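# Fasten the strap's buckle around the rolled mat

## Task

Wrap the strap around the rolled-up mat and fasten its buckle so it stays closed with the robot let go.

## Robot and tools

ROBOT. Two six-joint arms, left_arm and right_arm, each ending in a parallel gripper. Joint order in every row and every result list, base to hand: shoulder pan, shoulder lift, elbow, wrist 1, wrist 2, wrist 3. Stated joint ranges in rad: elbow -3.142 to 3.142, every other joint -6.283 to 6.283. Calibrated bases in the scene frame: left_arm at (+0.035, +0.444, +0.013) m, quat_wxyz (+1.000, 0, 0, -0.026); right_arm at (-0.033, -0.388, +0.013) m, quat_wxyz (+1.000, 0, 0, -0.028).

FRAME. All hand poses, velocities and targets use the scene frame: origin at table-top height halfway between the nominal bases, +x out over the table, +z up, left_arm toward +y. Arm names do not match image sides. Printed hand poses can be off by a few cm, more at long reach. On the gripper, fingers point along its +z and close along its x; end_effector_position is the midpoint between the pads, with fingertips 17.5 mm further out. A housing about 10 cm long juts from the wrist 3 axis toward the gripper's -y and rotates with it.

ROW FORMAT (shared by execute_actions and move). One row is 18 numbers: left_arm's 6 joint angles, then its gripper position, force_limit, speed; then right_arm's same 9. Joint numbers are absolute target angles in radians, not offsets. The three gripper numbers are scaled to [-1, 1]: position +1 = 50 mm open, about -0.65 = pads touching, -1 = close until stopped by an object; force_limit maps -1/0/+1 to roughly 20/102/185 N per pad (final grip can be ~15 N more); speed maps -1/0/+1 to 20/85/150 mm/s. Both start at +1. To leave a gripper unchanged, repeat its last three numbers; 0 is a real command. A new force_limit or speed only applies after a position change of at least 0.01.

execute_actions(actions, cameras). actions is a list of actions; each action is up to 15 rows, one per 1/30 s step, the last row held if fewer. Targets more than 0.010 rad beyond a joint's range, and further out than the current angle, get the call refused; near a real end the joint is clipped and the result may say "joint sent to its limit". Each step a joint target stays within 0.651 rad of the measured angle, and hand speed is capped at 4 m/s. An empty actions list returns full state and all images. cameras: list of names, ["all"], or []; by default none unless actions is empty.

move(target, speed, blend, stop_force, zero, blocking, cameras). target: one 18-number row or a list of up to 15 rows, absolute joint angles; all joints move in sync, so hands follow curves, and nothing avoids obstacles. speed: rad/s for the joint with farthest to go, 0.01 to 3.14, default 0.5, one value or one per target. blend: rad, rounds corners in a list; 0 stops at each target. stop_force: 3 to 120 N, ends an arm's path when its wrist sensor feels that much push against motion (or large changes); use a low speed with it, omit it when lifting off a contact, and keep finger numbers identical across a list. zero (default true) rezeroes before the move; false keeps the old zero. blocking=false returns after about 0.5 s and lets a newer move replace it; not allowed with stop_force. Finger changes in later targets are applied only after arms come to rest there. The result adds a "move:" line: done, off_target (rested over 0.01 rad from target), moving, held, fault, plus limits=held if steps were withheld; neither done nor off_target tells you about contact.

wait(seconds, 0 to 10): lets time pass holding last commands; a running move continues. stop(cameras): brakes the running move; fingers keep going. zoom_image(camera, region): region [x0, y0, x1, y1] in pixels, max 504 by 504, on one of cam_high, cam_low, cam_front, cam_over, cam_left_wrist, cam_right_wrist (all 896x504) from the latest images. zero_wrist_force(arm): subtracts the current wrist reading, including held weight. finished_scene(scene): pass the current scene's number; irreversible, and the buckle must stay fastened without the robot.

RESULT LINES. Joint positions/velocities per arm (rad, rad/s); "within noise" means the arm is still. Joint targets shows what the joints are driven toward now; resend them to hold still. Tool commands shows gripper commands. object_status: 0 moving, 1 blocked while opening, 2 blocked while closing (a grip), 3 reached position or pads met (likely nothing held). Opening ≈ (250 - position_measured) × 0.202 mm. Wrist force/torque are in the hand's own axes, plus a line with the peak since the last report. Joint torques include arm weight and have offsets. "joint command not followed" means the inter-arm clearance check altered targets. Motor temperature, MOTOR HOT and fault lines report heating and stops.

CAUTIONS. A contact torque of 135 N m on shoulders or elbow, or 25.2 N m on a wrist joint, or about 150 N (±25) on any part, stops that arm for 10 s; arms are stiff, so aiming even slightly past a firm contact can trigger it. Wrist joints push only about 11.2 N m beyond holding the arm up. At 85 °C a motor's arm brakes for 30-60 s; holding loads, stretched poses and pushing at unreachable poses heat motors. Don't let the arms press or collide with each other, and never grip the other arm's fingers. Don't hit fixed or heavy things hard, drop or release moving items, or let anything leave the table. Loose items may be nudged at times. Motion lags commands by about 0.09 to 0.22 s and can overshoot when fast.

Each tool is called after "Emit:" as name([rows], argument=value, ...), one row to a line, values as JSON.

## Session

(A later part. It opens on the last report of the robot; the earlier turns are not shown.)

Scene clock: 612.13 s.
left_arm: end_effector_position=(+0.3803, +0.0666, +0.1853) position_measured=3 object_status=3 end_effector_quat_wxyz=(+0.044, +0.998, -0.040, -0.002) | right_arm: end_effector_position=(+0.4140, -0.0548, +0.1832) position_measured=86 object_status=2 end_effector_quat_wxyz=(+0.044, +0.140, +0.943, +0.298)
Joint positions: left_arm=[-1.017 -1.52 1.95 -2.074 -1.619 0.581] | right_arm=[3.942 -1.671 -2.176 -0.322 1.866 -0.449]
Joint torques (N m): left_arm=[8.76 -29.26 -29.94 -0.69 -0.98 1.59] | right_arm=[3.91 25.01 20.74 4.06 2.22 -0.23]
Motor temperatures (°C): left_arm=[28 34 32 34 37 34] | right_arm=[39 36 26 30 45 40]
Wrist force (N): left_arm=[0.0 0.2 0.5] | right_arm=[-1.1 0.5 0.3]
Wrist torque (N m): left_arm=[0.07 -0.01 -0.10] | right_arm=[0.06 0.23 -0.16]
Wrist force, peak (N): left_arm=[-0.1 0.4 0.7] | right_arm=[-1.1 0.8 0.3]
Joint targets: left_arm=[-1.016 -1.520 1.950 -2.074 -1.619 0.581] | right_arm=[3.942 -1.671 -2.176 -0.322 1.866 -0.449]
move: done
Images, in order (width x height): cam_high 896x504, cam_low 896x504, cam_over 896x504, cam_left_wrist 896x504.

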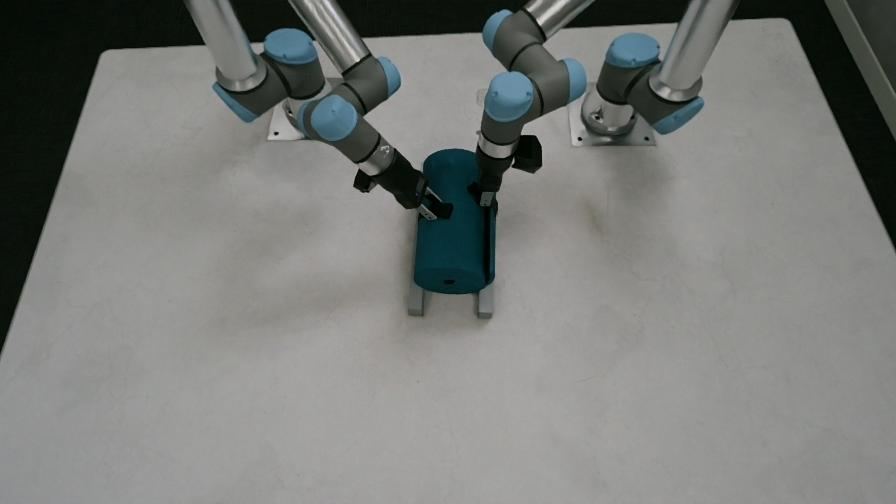

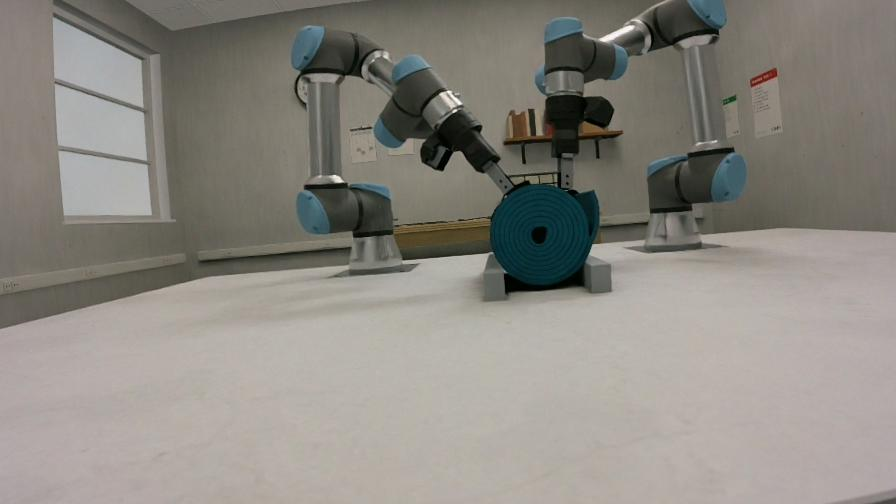

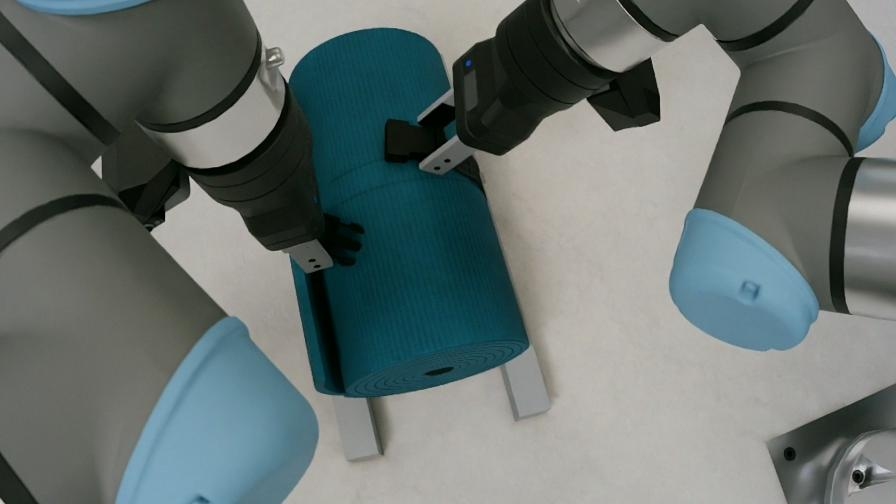

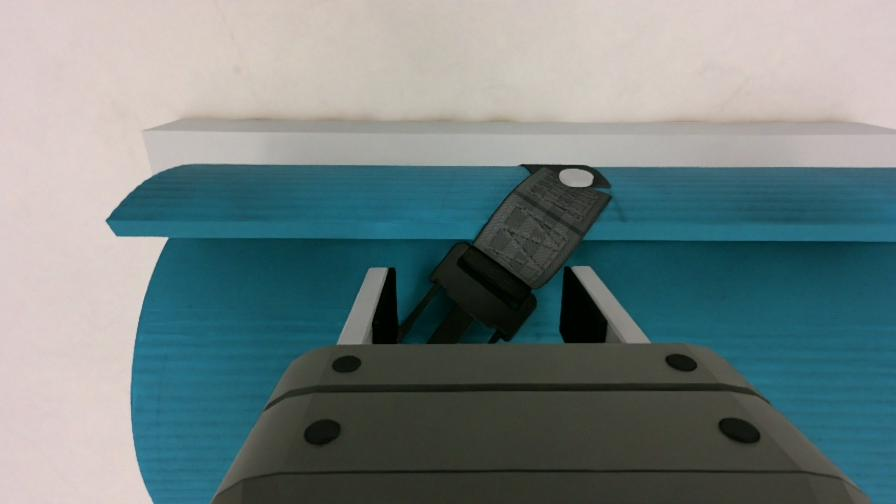

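Emit:
move([
  [-1.011, -1.5138, 1.9393, -2.0691, -1.6192, 0.5862, 1, -0.6, 0, 3.942, -1.671, -2.176, -0.322, 1.866, -0.449, -1, -0.5, -1],
  [-1.011, -1.4856, 1.9798, -2.1378, -1.6192, 0.5862, 1, -0.6, 0, 3.942, -1.671, -2.176, -0.322, 1.866, -0.449, -1, -0.5, -1],
], speed=0.06, stop_force=6, cameras=["cam_left_wrist", "cam_over", "cam_front"])

Emit:
zoom_image(camera="cam_left_wrist", region=[340, 130, 640, 360])

Scene clock: 637.03 s.
left_arm: end_effector_position=(+0.3838, +0.0657, +0.1618) position_measured=3 object_status=3 end_effector_quat_wxyz=(+0.044, +0.998, -0.040, -0.002) | right_arm: end_effector_position=(+0.4140, -0.0548, +0.1832) position_measured=86 object_status=2 end_effector_quat_wxyz=(+0.044, +0.140, +0.943, +0.298)
Joint positions: left_arm=[-1.011 -1.486 1.98 -2.138 -1.619 0.586] | right_arm=[3.942 -1.671 -2.176 -0.322 1.866 -0.449]
Joint torques (N m): left_arm=[-6.59 -37.58 -29.33 -0.8 1.74 -2.39] | right_arm=[4.72 23.15 18.7 4.45 2.12 0.01]
Wrist force (N): left_arm=[0.0 0.1 -0.2] | right_arm=[-0.8 0.4 0.2]
Wrist torque (N m): left_arm=[0.09 0.00 -0.07] | right_arm=[0.03 0.18 -0.16]
Wrist force, peak (N): left_arm=[-0.1 -0.9 -2.1] | right_arm=[-1.1 0.5 0.3]
Joint targets: left_arm=[-1.011 -1.486 1.980 -2.138 -1.619 0.586] | right_arm=[3.942 -1.671 -2.176 -0.322 1.866 -0.449]
move: done
Images, in order (width x height): cam_front 896x504, cam_over 896x504, cam_left_wrist 896x504.

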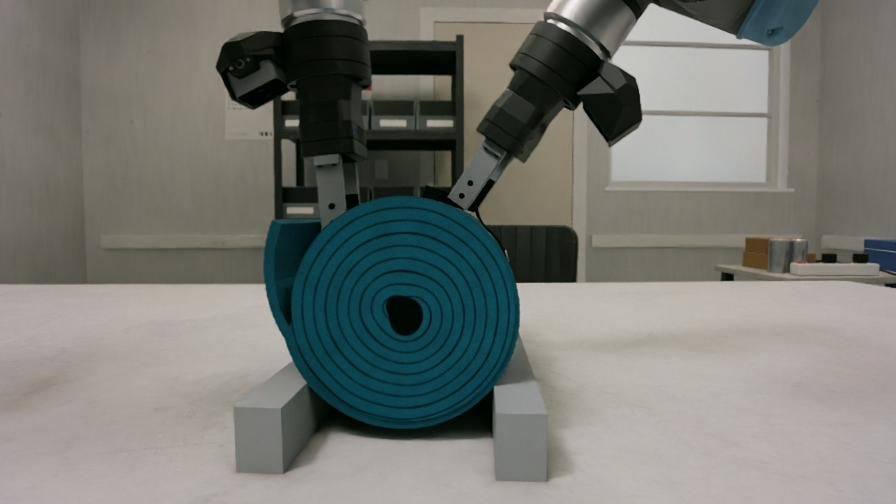

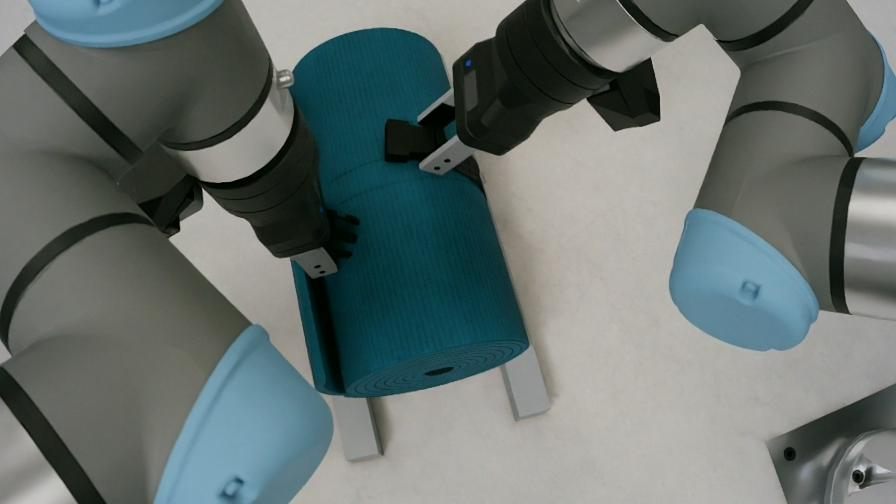

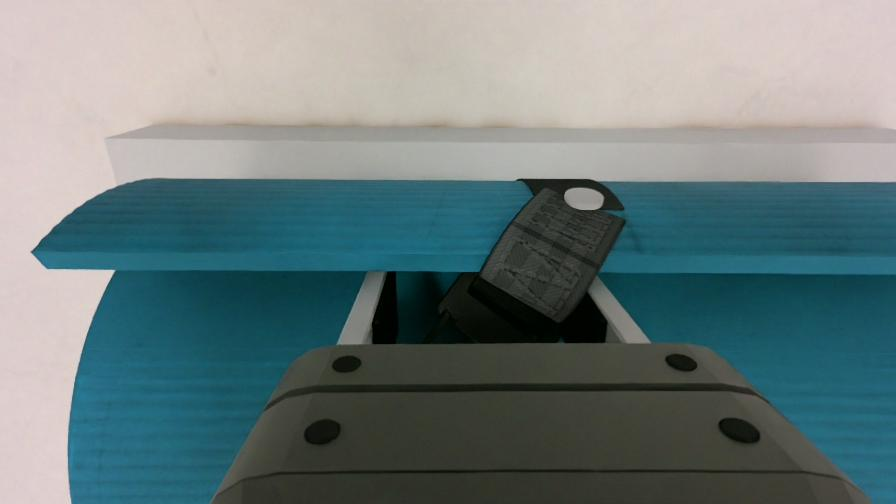

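Scaled by 1.680.

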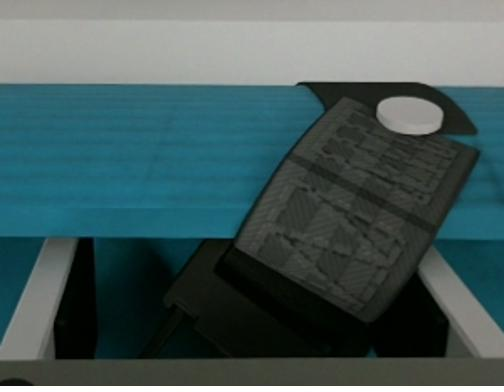

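Emit:
execute_actions([
  [[-1.011, -1.4856, 1.9798, -2.1378, -1.6192, 0.5862, -1, -0.6, -1, 3.942, -1.671, -2.176, -0.322, 1.866, -0.449, -1, -0.5, -1]],
], cameras=["cam_left_wrist", "cam_over", "cam_front"])

Emit:
zoom_image(camera="cam_left_wrist", region=[340, 130, 640, 360])

Emit:
zoom_image(camera="cam_over", region=[250, 90, 500, 290])

Scene clock: 643.57 s.
left_arm: end_effector_position=(+0.3838, +0.0657, +0.1618) position_measured=74 object_status=2 end_effector_quat_wxyz=(+0.044, +0.998, -0.040, -0.002) | right_arm: end_effector_position=(+0.4140, -0.0548, +0.1832) position_measured=86 object_status=2 end_effector_quat_wxyz=(+0.044, +0.140, +0.943, +0.298)
Joint positions: left_arm=[-1.011 -1.486 1.98 -2.138 -1.619 0.586] | right_arm=[3.942 -1.671 -2.176 -0.322 1.866 -0.449]
Joint torques (N m): left_arm=[-4.67 -37.54 -29.92 -1.25 1.21 -2.25] | right_arm=[4.55 21.76 17.49 4.79 1.9 0.26]
Wrist force (N): left_arm=[0.5 0.2 0.0] | right_arm=[-0.9 0.7 0.2]
Wrist torque (N m): left_arm=[0.10 -0.03 -0.07] | right_arm=[0.08 0.20 -0.15]
Wrist force, peak (N): left_arm=[0.5 0.2 0.0] | right_arm=[-1.0 0.7 0.5]
Joint targets: left_arm=[-1.011 -1.486 1.980 -2.138 -1.619 0.586] | right_arm=[3.942 -1.671 -2.176 -0.322 1.866 -0.449]
Images, in order (width x height): cam_front 896x504, cam_over 896x504, cam_left_wrist 896x504.

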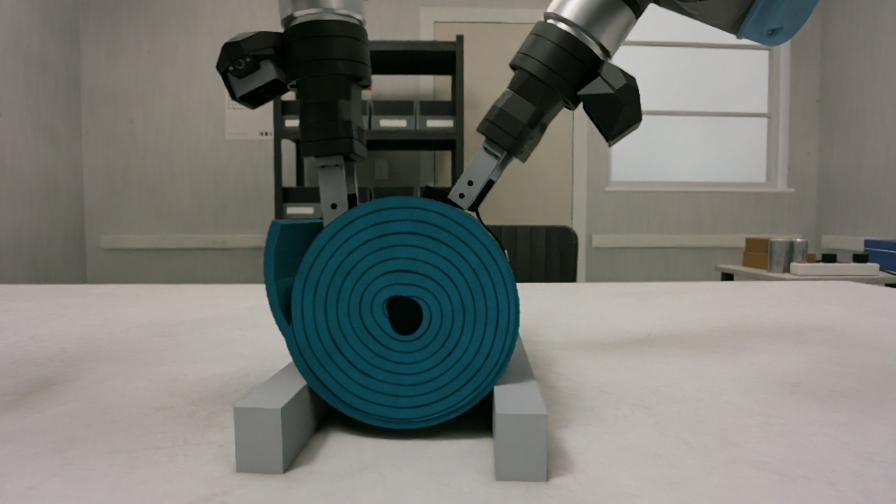

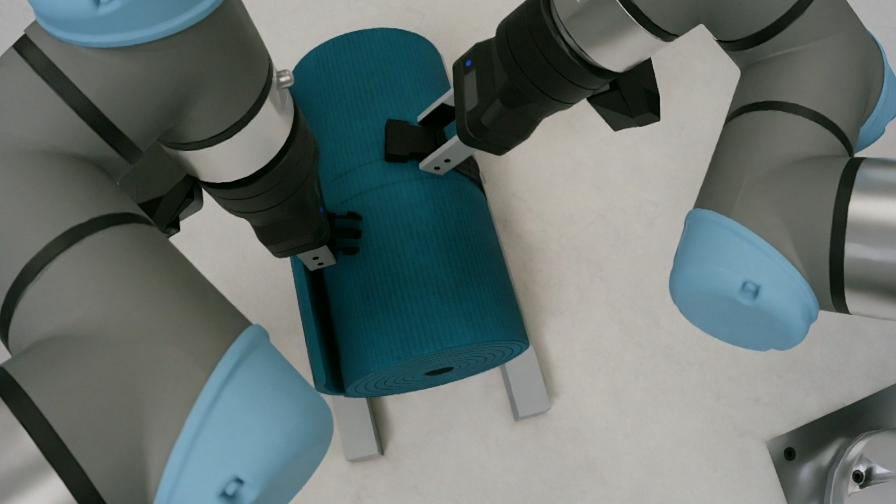

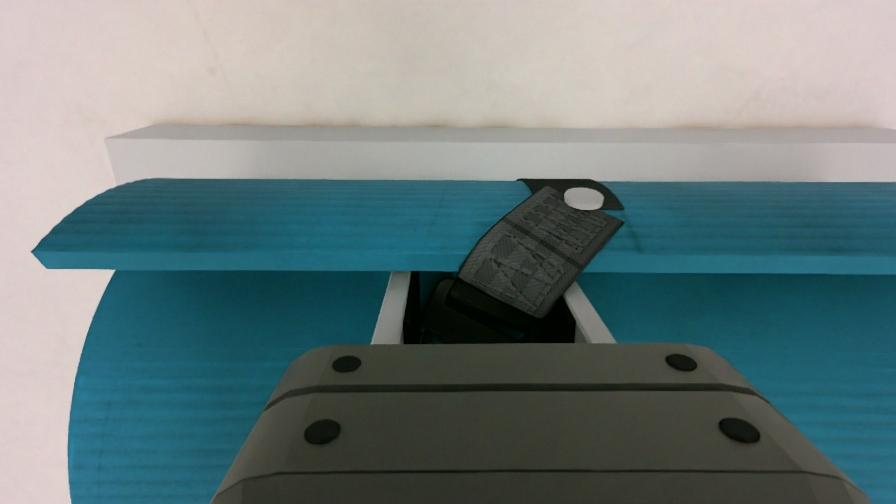

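Scaled by 1.680.

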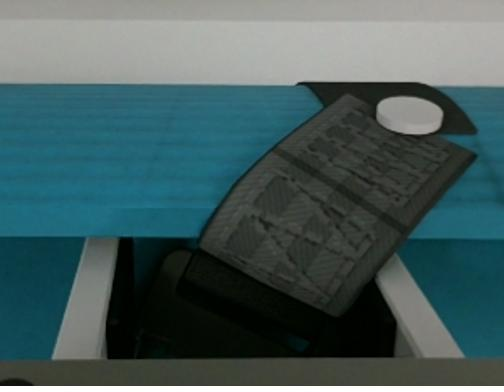

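Scaled by 2.016.

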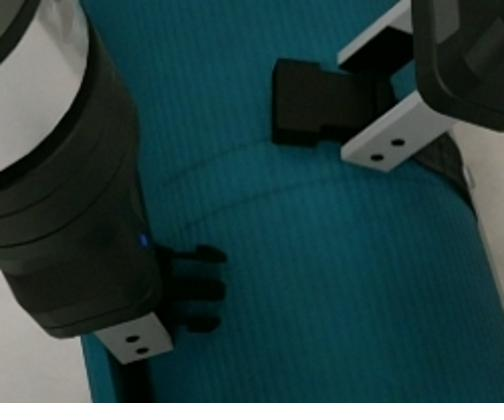

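Emit:
move([
  [-1.011, -1.4856, 1.9798, -2.1378, -1.6192, 0.5862, 0.62, -0.6, -1, 3.942, -1.671, -2.176, -0.322, 1.866, -0.449, -1, -0.5, -1],
  [-1.011, -1.4856, 1.9798, -2.1378, -1.6192, 0.76, 0.62, -0.6, -1, 3.942, -1.671, -2.176, -0.322, 1.866, -0.449, -1, -0.5, -1],
  [-1.011, -1.4856, 1.9798, -2.1378, -1.6192, 0.76, -1, -0.6, -1, 3.942, -1.671, -2.176, -0.322, 1.866, -0.449, -1, -0.5, -1],
], speed=0.15, cameras=["cam_left_wrist", "cam_over", "cam_front"])

Emit:
zoom_image(camera="cam_left_wrist", region=[340, 130, 640, 360])

Emit:
zoom_image(camera="cam_over", region=[250, 90, 500, 290])

Scene clock: 669.47 s.
left_arm: end_effector_position=(+0.3838, +0.0657, +0.1618) position_measured=74 object_status=2 end_effector_quat_wxyz=(+0.044, +0.991, -0.126, +0.002) | right_arm: end_effector_position=(+0.4140, -0.0548, +0.1832) position_measured=86 object_status=2 end_effector_quat_wxyz=(+0.044, +0.140, +0.943, +0.298)
Joint positions: left_arm=[-1.011 -1.486 1.98 -2.138 -1.619 0.76] | right_arm=[3.942 -1.671 -2.176 -0.322 1.866 -0.449]
Joint torques (N m): left_arm=[-11.31 -25.44 -25.68 -5.46 -7.56 -0.84] | right_arm=[4.23 19.73 15.55 4.98 1.77 0.52]
Wrist force (N): left_arm=[9.4 -22.4 -10.4] | right_arm=[-1.0 0.4 0.4]
Wrist torque (N m): left_arm=[-0.05 0.36 -0.56] | right_arm=[0.04 0.21 -0.16]
Wrist force, peak (N): left_arm=[7.3 -25.2 -11.9] | right_arm=[-1.1 0.7 0.5]
Joint targets: left_arm=[-1.011 -1.486 1.980 -2.138 -1.619 0.760] | right_arm=[3.942 -1.671 -2.176 -0.322 1.866 -0.449]
move: done
Images, in order (width x height): cam_front 896x504, cam_over 896x504, cam_left_wrist 896x504.

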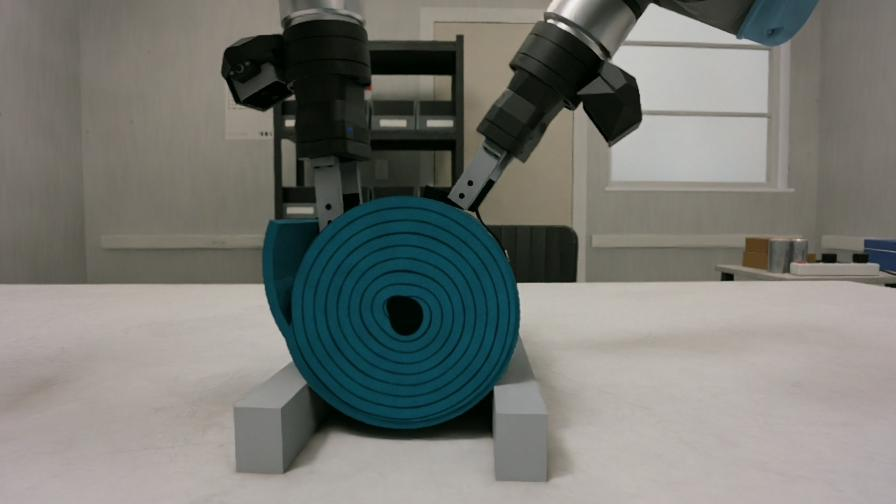

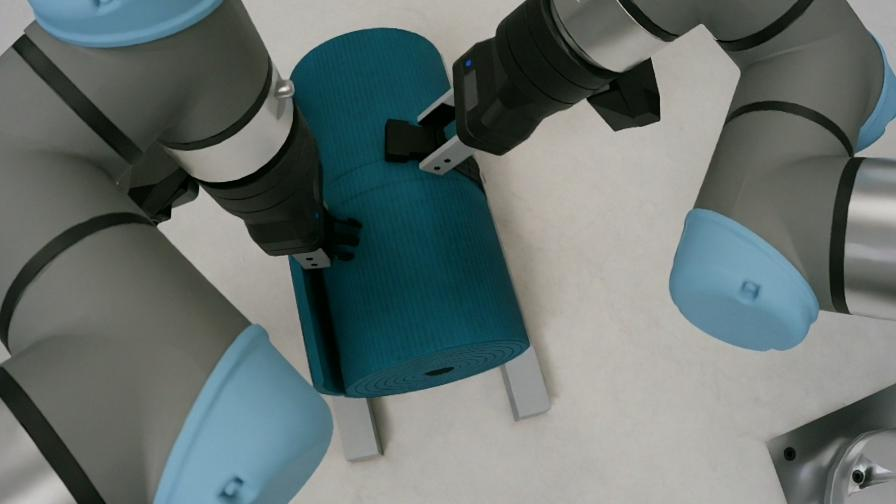

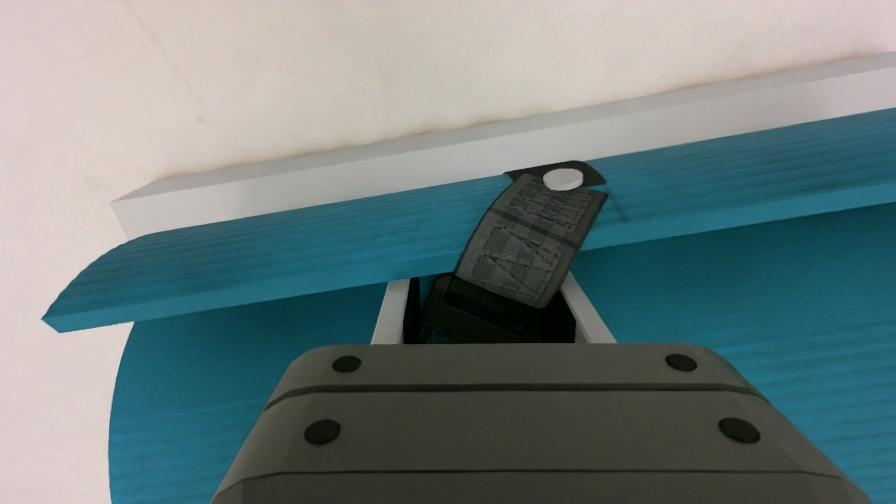

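Scaled by 1.680.

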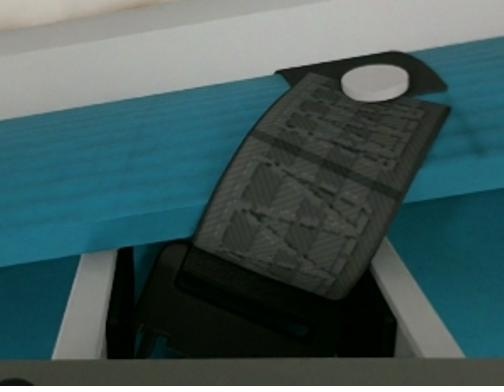

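Scaled by 2.016.

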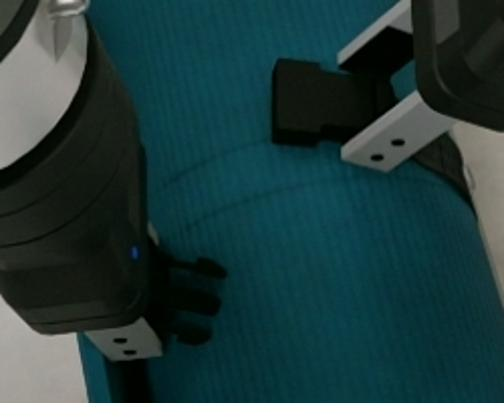

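Emit:
move([
  [-1.011, -1.4856, 1.9798, -2.1378, -1.6192, 0.76, 0.65, -0.6, -1, 3.942, -1.671, -2.176, -0.322, 1.866, -0.449, -1, -0.5, -1],
  [-1.011, -1.4856, 1.9798, -2.1378, -1.6192, 0.96, 0.65, -0.6, -1, 3.942, -1.671, -2.176, -0.322, 1.866, -0.449, -1, -0.5, -1],
], speed=0.15, cameras=["cam_left_wrist", "cam_over"])

Emit:
zoom_image(camera="cam_left_wrist", region=[340, 130, 640, 360])

Emit:
zoom_image(camera="cam_over", region=[250, 90, 500, 290])

Scene clock: 706.93 s.
left_arm: end_effector_position=(+0.3855, +0.0667, +0.1617) position_measured=56 object_status=3 end_effector_quat_wxyz=(+0.041, +0.974, -0.225, +0.009) | right_arm: end_effector_position=(+0.4140, -0.0548, +0.1832) position_measured=86 object_status=2 end_effector_quat_wxyz=(+0.044, +0.140, +0.943, +0.298)
Joint positions: left_arm=[-1.011 -1.486 1.98 -2.138 -1.612 0.96] | right_arm=[3.942 -1.671 -2.176 -0.322 1.866 -0.449]
Joint torques (N m): left_arm=[-40.79 -10.87 -23.44 -9.66 -11.51 -0.99] | right_arm=[3.93 17.21 14.61 2.85 1.42 0.6]
Wrist force (N): left_arm=[-16.2 -68.1 -49.4] | right_arm=[-2.8 1.4 -11.0]
Wrist torque (N m): left_arm=[0.12 1.05 -1.51] | right_arm=[-0.02 0.24 -0.13]
Wrist force, peak (N): left_arm=[-16.0 -68.9 -49.5] | right_arm=[-2.6 1.3 -11.5]
Joint targets: left_arm=[-1.011 -1.486 1.980 -2.138 -1.619 0.960] | right_arm=[3.942 -1.671 -2.176 -0.322 1.866 -0.449]
move: done
Images, in order (width x height): cam_over 896x504, cam_left_wrist 896x504.

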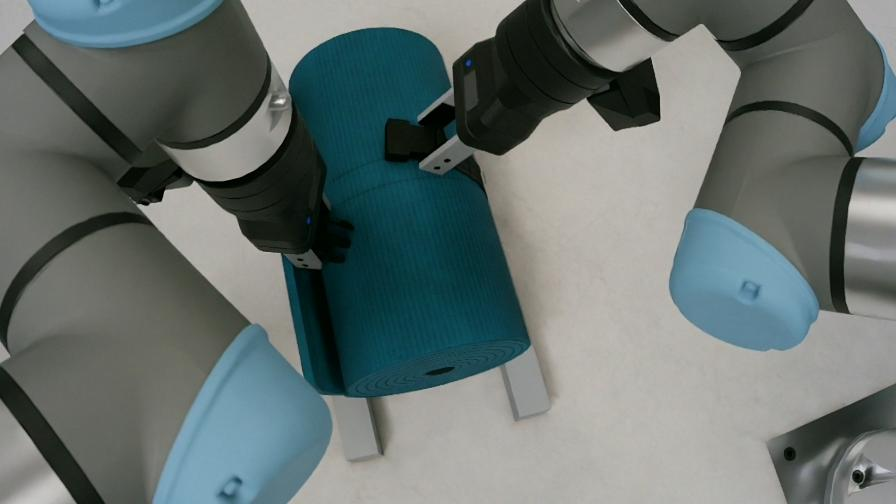

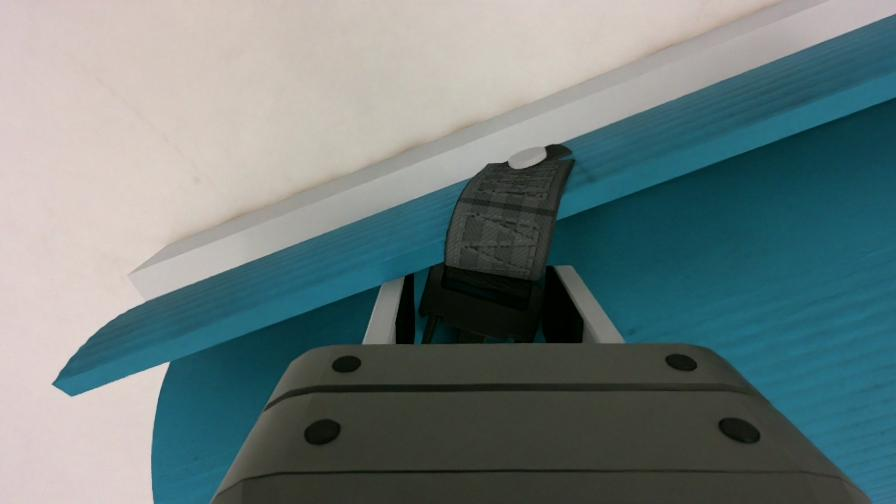

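Scaled by 1.680.

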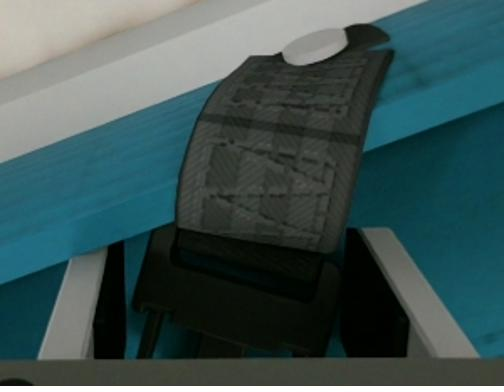

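Scaled by 2.016.

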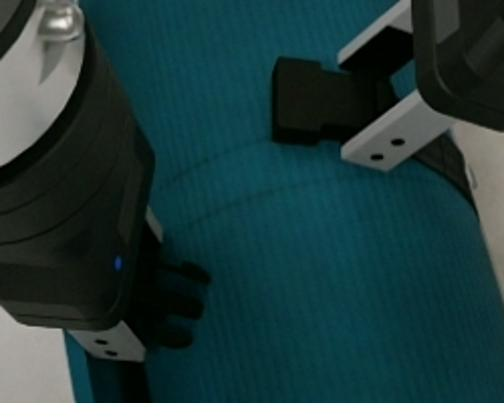

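Emit:
move(target=[-1.011, -1.4924, 1.9703, -2.1215, -1.6192, 0.96, 0.65, -0.6, -1, 3.942, -1.671, -2.176, -0.322, 1.866, -0.449, -1, -0.5, -1], speed=0.1, cameras=["cam_left_wrist", "cam_over", "cam_front"])

Emit:
zoom_image(camera="cam_left_wrist", region=[340, 130, 640, 360])

Scene clock: 715.17 s.
left_arm: end_effector_position=(+0.3837, +0.0655, +0.1678) position_measured=56 object_status=3 end_effector_quat_wxyz=(+0.043, +0.973, -0.225, +0.006) | right_arm: end_effector_position=(+0.4140, -0.0548, +0.1831) position_measured=86 object_status=2 end_effector_quat_wxyz=(+0.044, +0.140, +0.943, +0.298)
Joint positions: left_arm=[-1.011 -1.492 1.97 -2.121 -1.62 0.96] | right_arm=[3.942 -1.671 -2.176 -0.322 1.866 -0.449]
Joint torques (N m): left_arm=[-8.79 -25.92 -22.2 -5.3 -1.26 2.37] | right_arm=[3.82 15.94 14.94 1.63 1.42 0.56]
Wrist force (N): left_arm=[-5.5 -17.0 -6.6] | right_arm=[-1.2 3.0 -3.8]
Wrist torque (N m): left_arm=[-0.01 0.13 -0.36] | right_arm=[0.04 0.24 -0.14]
Wrist force, peak (N): left_arm=[-16.0 -68.5 -49.7] | right_arm=[-3.7 -0.2 -29.0]
Joint targets: left_arm=[-1.011 -1.492 1.970 -2.122 -1.619 0.960] | right_arm=[3.942 -1.671 -2.176 -0.322 1.866 -0.449]
move: done
Images, in order (width x height): cam_front 896x504, cam_over 896x504, cam_left_wrist 896x504.

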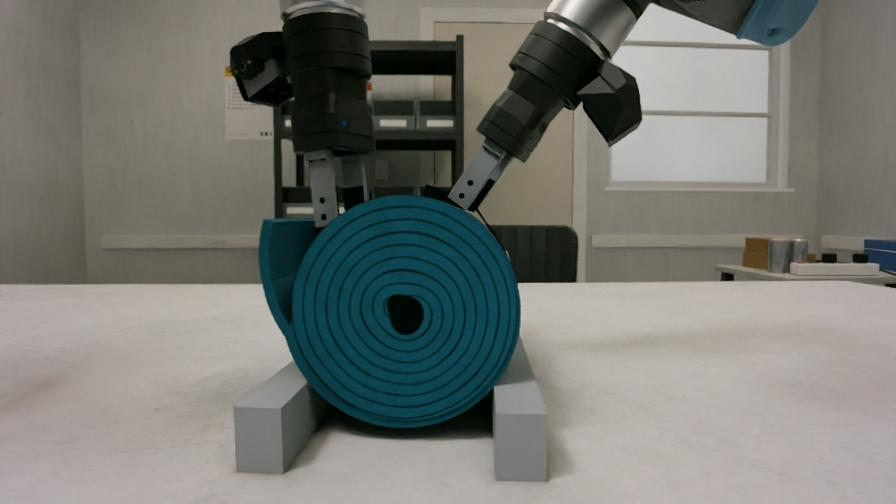

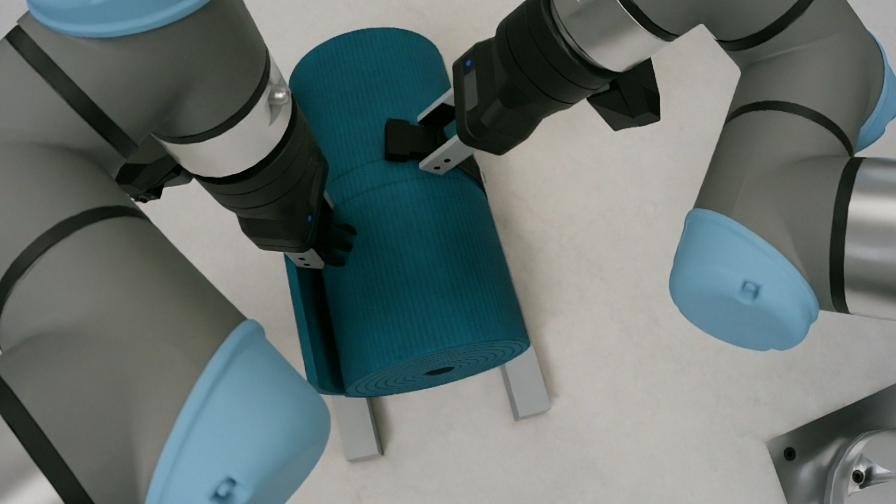

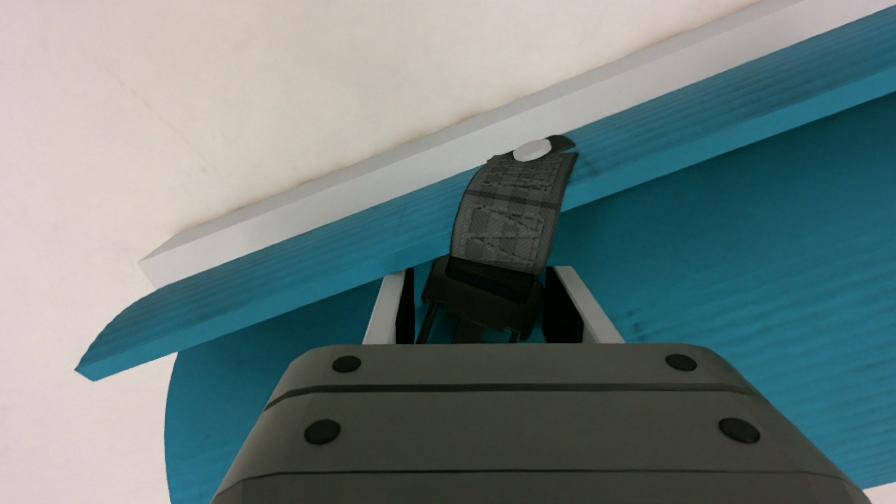

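Scaled by 1.680.

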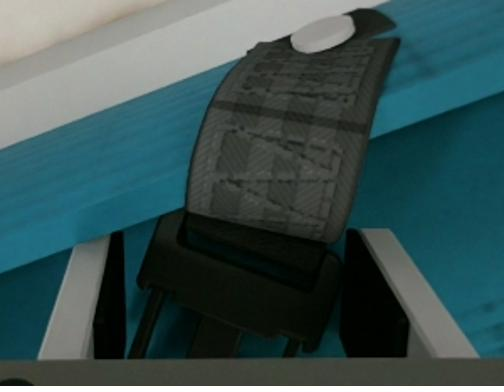

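Emit:
move([
  [-1.011, -1.4947, 1.9671, -2.116, -1.6192, 1.16, 0.65, -0.6, -1, 3.942, -1.671, -2.176, -0.322, 1.866, -0.449, -1, -0.5, -1],
], speed=0.15, cameras=["cam_left_wrist", "cam_over"])

Emit:
zoom_image(camera="cam_left_wrist", region=[340, 130, 640, 360])

Scene clock: 724.83 s.
left_arm: end_effector_position=(+0.3839, +0.0656, +0.1697) position_measured=56 object_status=3 end_effector_quat_wxyz=(+0.042, +0.946, -0.321, +0.011) | right_arm: end_effector_position=(+0.4140, -0.0548, +0.1832) position_measured=86 object_status=2 end_effector_quat_wxyz=(+0.044, +0.140, +0.943, +0.298)
Joint positions: left_arm=[-1.011 -1.495 1.967 -2.116 -1.619 1.16] | right_arm=[3.942 -1.671 -2.176 -0.322 1.866 -0.449]
Joint torques (N m): left_arm=[-23.47 -26.02 -27.13 -3.52 -7.66 -1.67] | right_arm=[3.92 14.49 15.22 3.66 1.12 0.56]
Wrist force (N): left_arm=[-4.9 -32.7 -18.8] | right_arm=[-0.8 2.1 -5.4]
Wrist torque (N m): left_arm=[-0.16 0.47 -0.73] | right_arm=[0.00 0.23 -0.14]
Wrist force, peak (N): left_arm=[-3.8 -34.6 -18.0] | right_arm=[-0.6 0.5 -6.9]
Joint targets: left_arm=[-1.011 -1.495 1.967 -2.116 -1.619 1.160] | right_arm=[3.942 -1.671 -2.176 -0.322 1.866 -0.449]
move: done
Images, in order (width x height): cam_over 896x504, cam_left_wrist 896x504.

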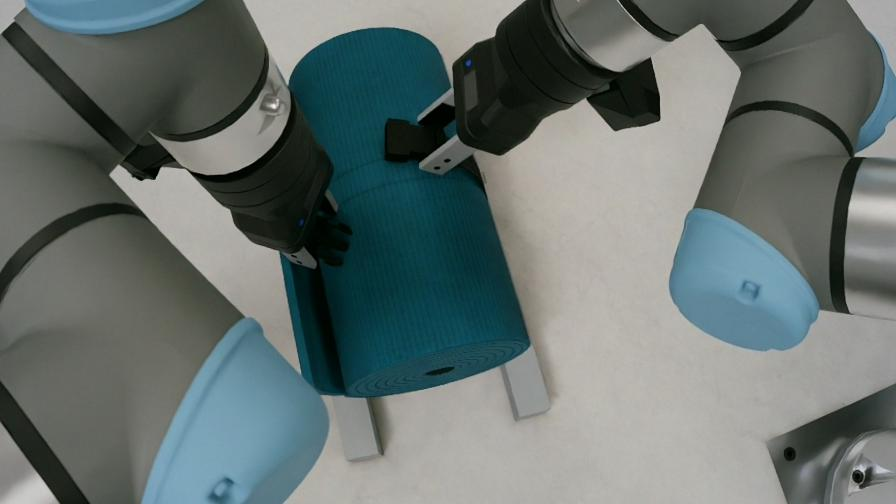

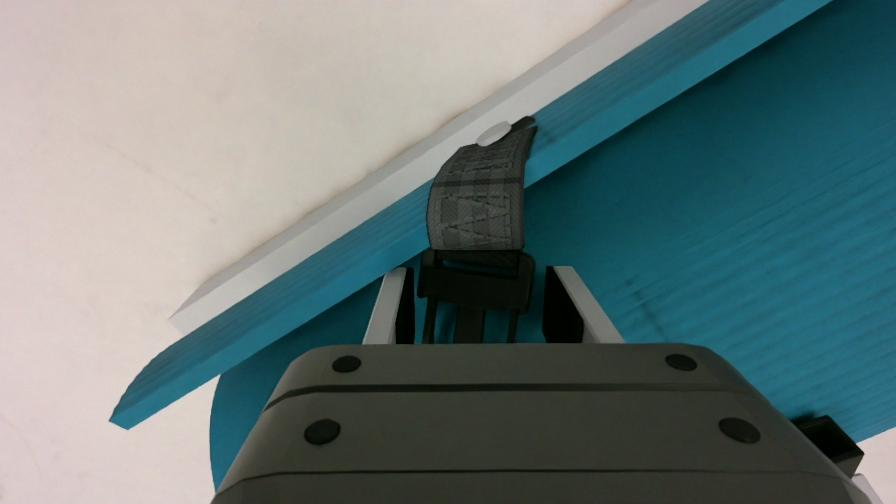

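Scaled by 1.680.

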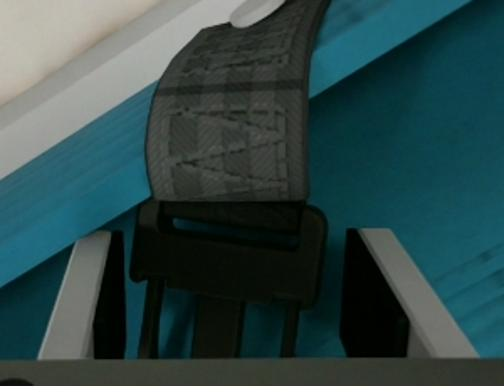

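Emit:
move([
  [-1.0034, -1.4947, 1.9671, -2.116, -1.6192, 1.1676, 0.65, -0.6, -1, 3.942, -1.671, -2.176, -0.322, 1.866, -0.449, -1, -0.5, -1],
  [-1.0034, -1.4947, 1.9671, -2.116, -1.6192, 1.1676, -1, -0.6, -1, 3.942, -1.671, -2.176, -0.322, 1.866, -0.449, -1, -0.5, -1],
], speed=0.05, cameras=["cam_left_wrist", "cam_over", "cam_front"])

Emit:
zoom_image(camera="cam_left_wrist", region=[340, 130, 640, 360])

Emit:
zoom_image(camera="cam_over", region=[250, 90, 500, 290])

Scene clock: 749.77 s.
left_arm: end_effector_position=(+0.3867, +0.0683, +0.1696) position_measured=251 object_status=3 end_effector_quat_wxyz=(+0.042, +0.946, -0.321, +0.011) | right_arm: end_effector_position=(+0.4140, -0.0548, +0.1831) position_measured=86 object_status=2 end_effector_quat_wxyz=(+0.044, +0.140, +0.943, +0.298)
Joint positions: left_arm=[-1.003 -1.495 1.967 -2.116 -1.619 1.168] | right_arm=[3.942 -1.671 -2.176 -0.322 1.866 -0.449]
Joint torques (N m): left_arm=[-5.59 -30.12 -23.25 -0.8 -0.45 -2.36] | right_arm=[3.11 27.28 15.1 5.14 0.89 0.5]
Wrist force (N): left_arm=[-0.1 -0.9 -0.9] | right_arm=[-0.9 0.7 0.3]
Wrist torque (N m): left_arm=[-0.14 0.12 -0.09] | right_arm=[0.08 0.20 -0.16]
Wrist force, peak (N): left_arm=[-4.9 -32.9 -18.8] | right_arm=[-1.0 2.4 -5.6]
Joint targets: left_arm=[-1.003 -1.495 1.967 -2.116 -1.619 1.168] | right_arm=[3.942 -1.671 -2.176 -0.322 1.866 -0.449]
move: done
Images, in order (width x height): cam_front 896x504, cam_over 896x504, cam_left_wrist 896x504.

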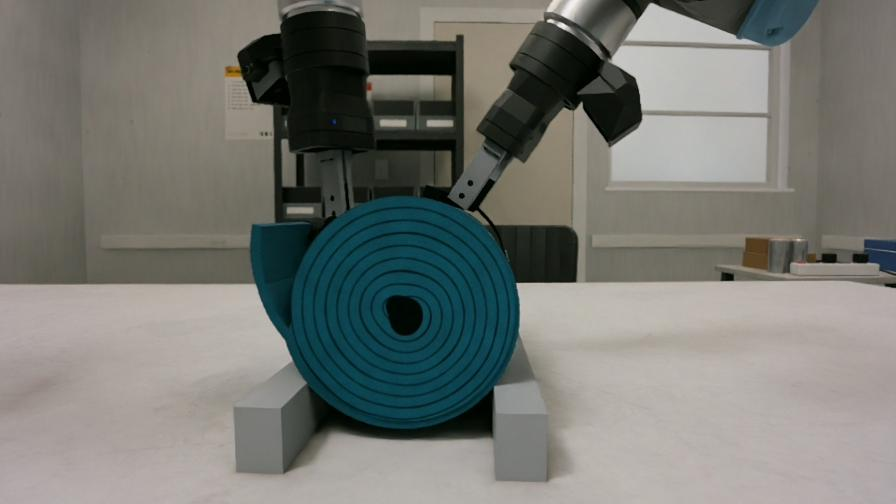

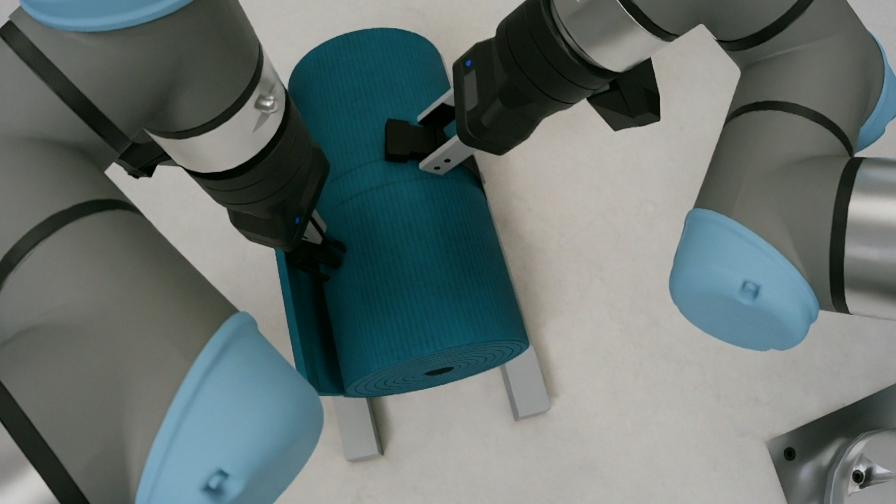

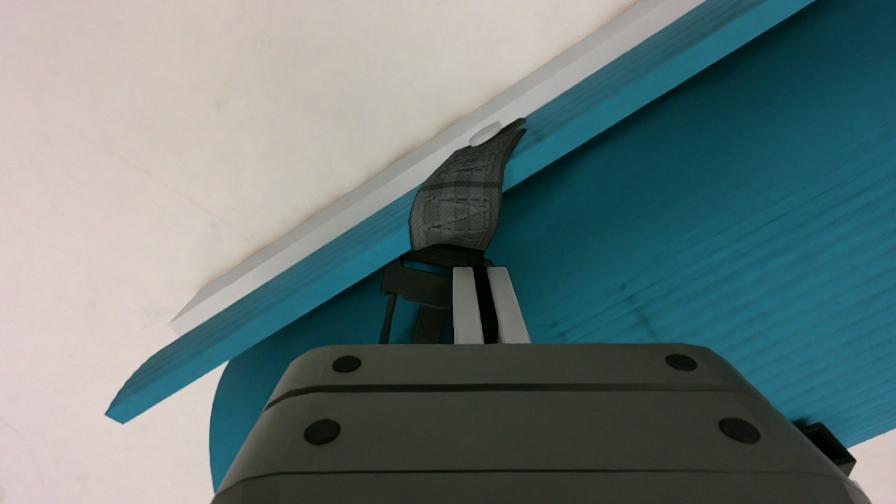

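Scaled by 1.680.

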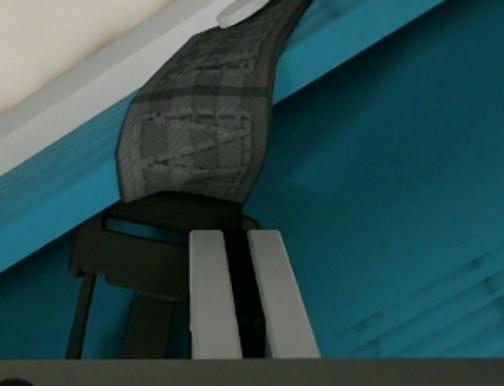

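Scaled by 2.016.

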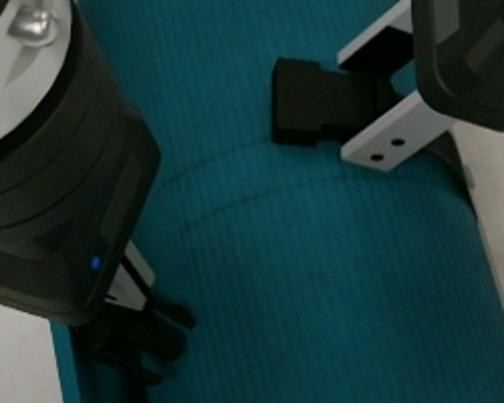

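Emit:
move([
  [-1.0034, -1.513, 1.939, -2.0697, -1.6192, 1.1676, -1, -0.6, -1, 3.942, -1.671, -2.176, -0.322, 1.866, -0.449, -1, -0.5, -1],
  [-1.0034, -1.5138, 1.9393, -2.0691, -1.6192, 0.715, 1, -0.6, 0, 3.942, -1.671, -2.176, -0.322, 1.866, -0.449, -1, -0.5, -1],
], speed=0.2, cameras=["cam_left_wrist", "cam_over", "cam_front"])

Emit:
zoom_image(camera="cam_left_wrist", region=[340, 130, 640, 360])

Emit:
zoom_image(camera="cam_over", region=[250, 90, 500, 290])

Scene clock: 768.97 s.
left_arm: end_effector_position=(+0.3867, +0.0684, +0.1868) position_measured=3 object_status=3 end_effector_quat_wxyz=(+0.044, +0.994, -0.100, +0.001) | right_arm: end_effector_position=(+0.4140, -0.0548, +0.1832) position_measured=86 object_status=2 end_effector_quat_wxyz=(+0.044, +0.140, +0.943, +0.298)
Joint positions: left_arm=[-1.003 -1.514 1.939 -2.069 -1.619 0.715] | right_arm=[3.942 -1.671 -2.176 -0.322 1.866 -0.449]
Joint torques (N m): left_arm=[-5.19 -35.79 -17.19 -0.89 -1.23 -2.29] | right_arm=[3.11 32.49 14.99 5.23 0.65 0.62]
Wrist force (N): left_arm=[-0.7 -0.9 0.1] | right_arm=[-1.0 0.4 0.3]
Wrist torque (N m): left_arm=[-0.12 0.09 -0.08] | right_arm=[0.03 0.21 -0.15]
Wrist force, peak (N): left_arm=[-0.1 -1.0 -1.2] | right_arm=[-1.1 0.6 0.4]
Joint targets: left_arm=[-1.003 -1.514 1.939 -2.069 -1.619 0.715] | right_arm=[3.942 -1.671 -2.176 -0.322 1.866 -0.449]
move: done
Images, in order (width x height): cam_front 896x504, cam_over 896x504, cam_left_wrist 896x504.

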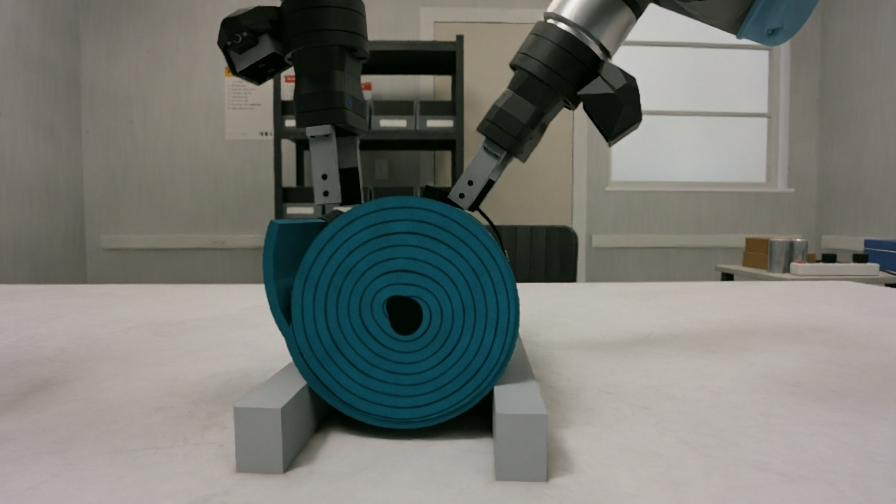

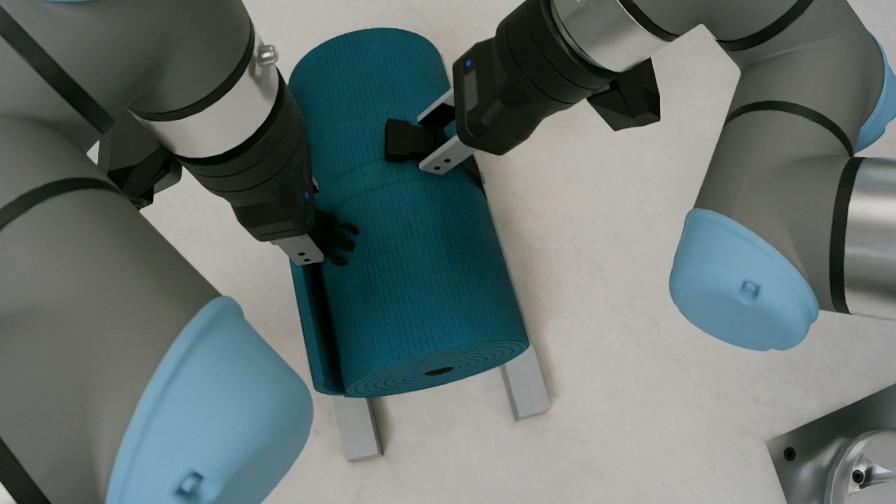

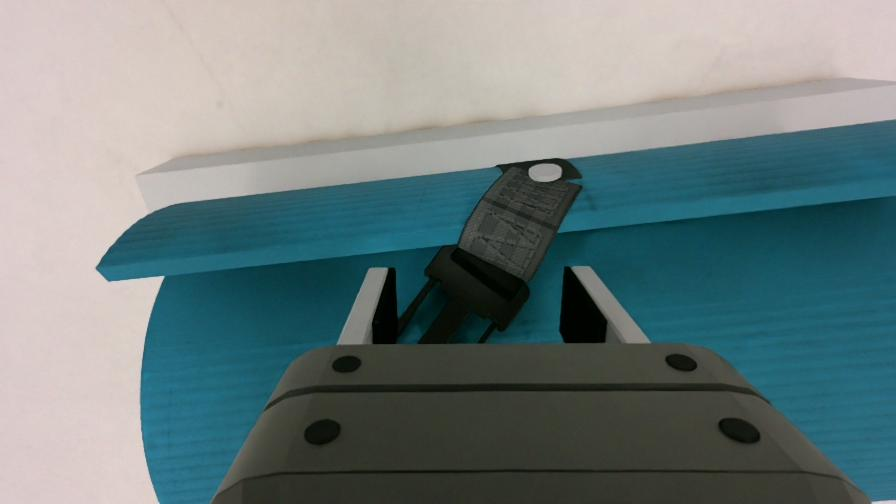

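Scaled by 1.680.

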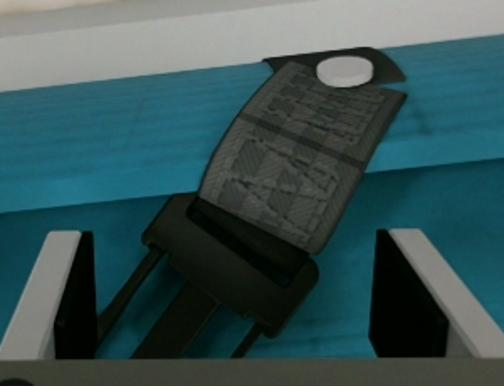

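Scaled by 2.016.

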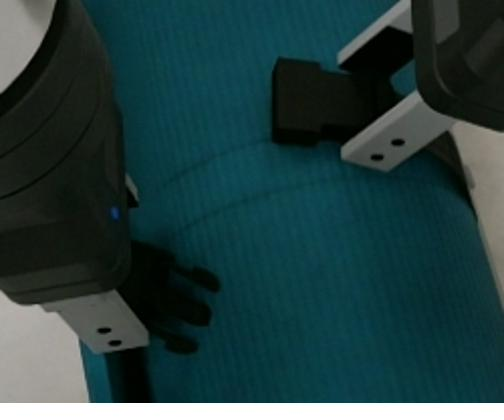

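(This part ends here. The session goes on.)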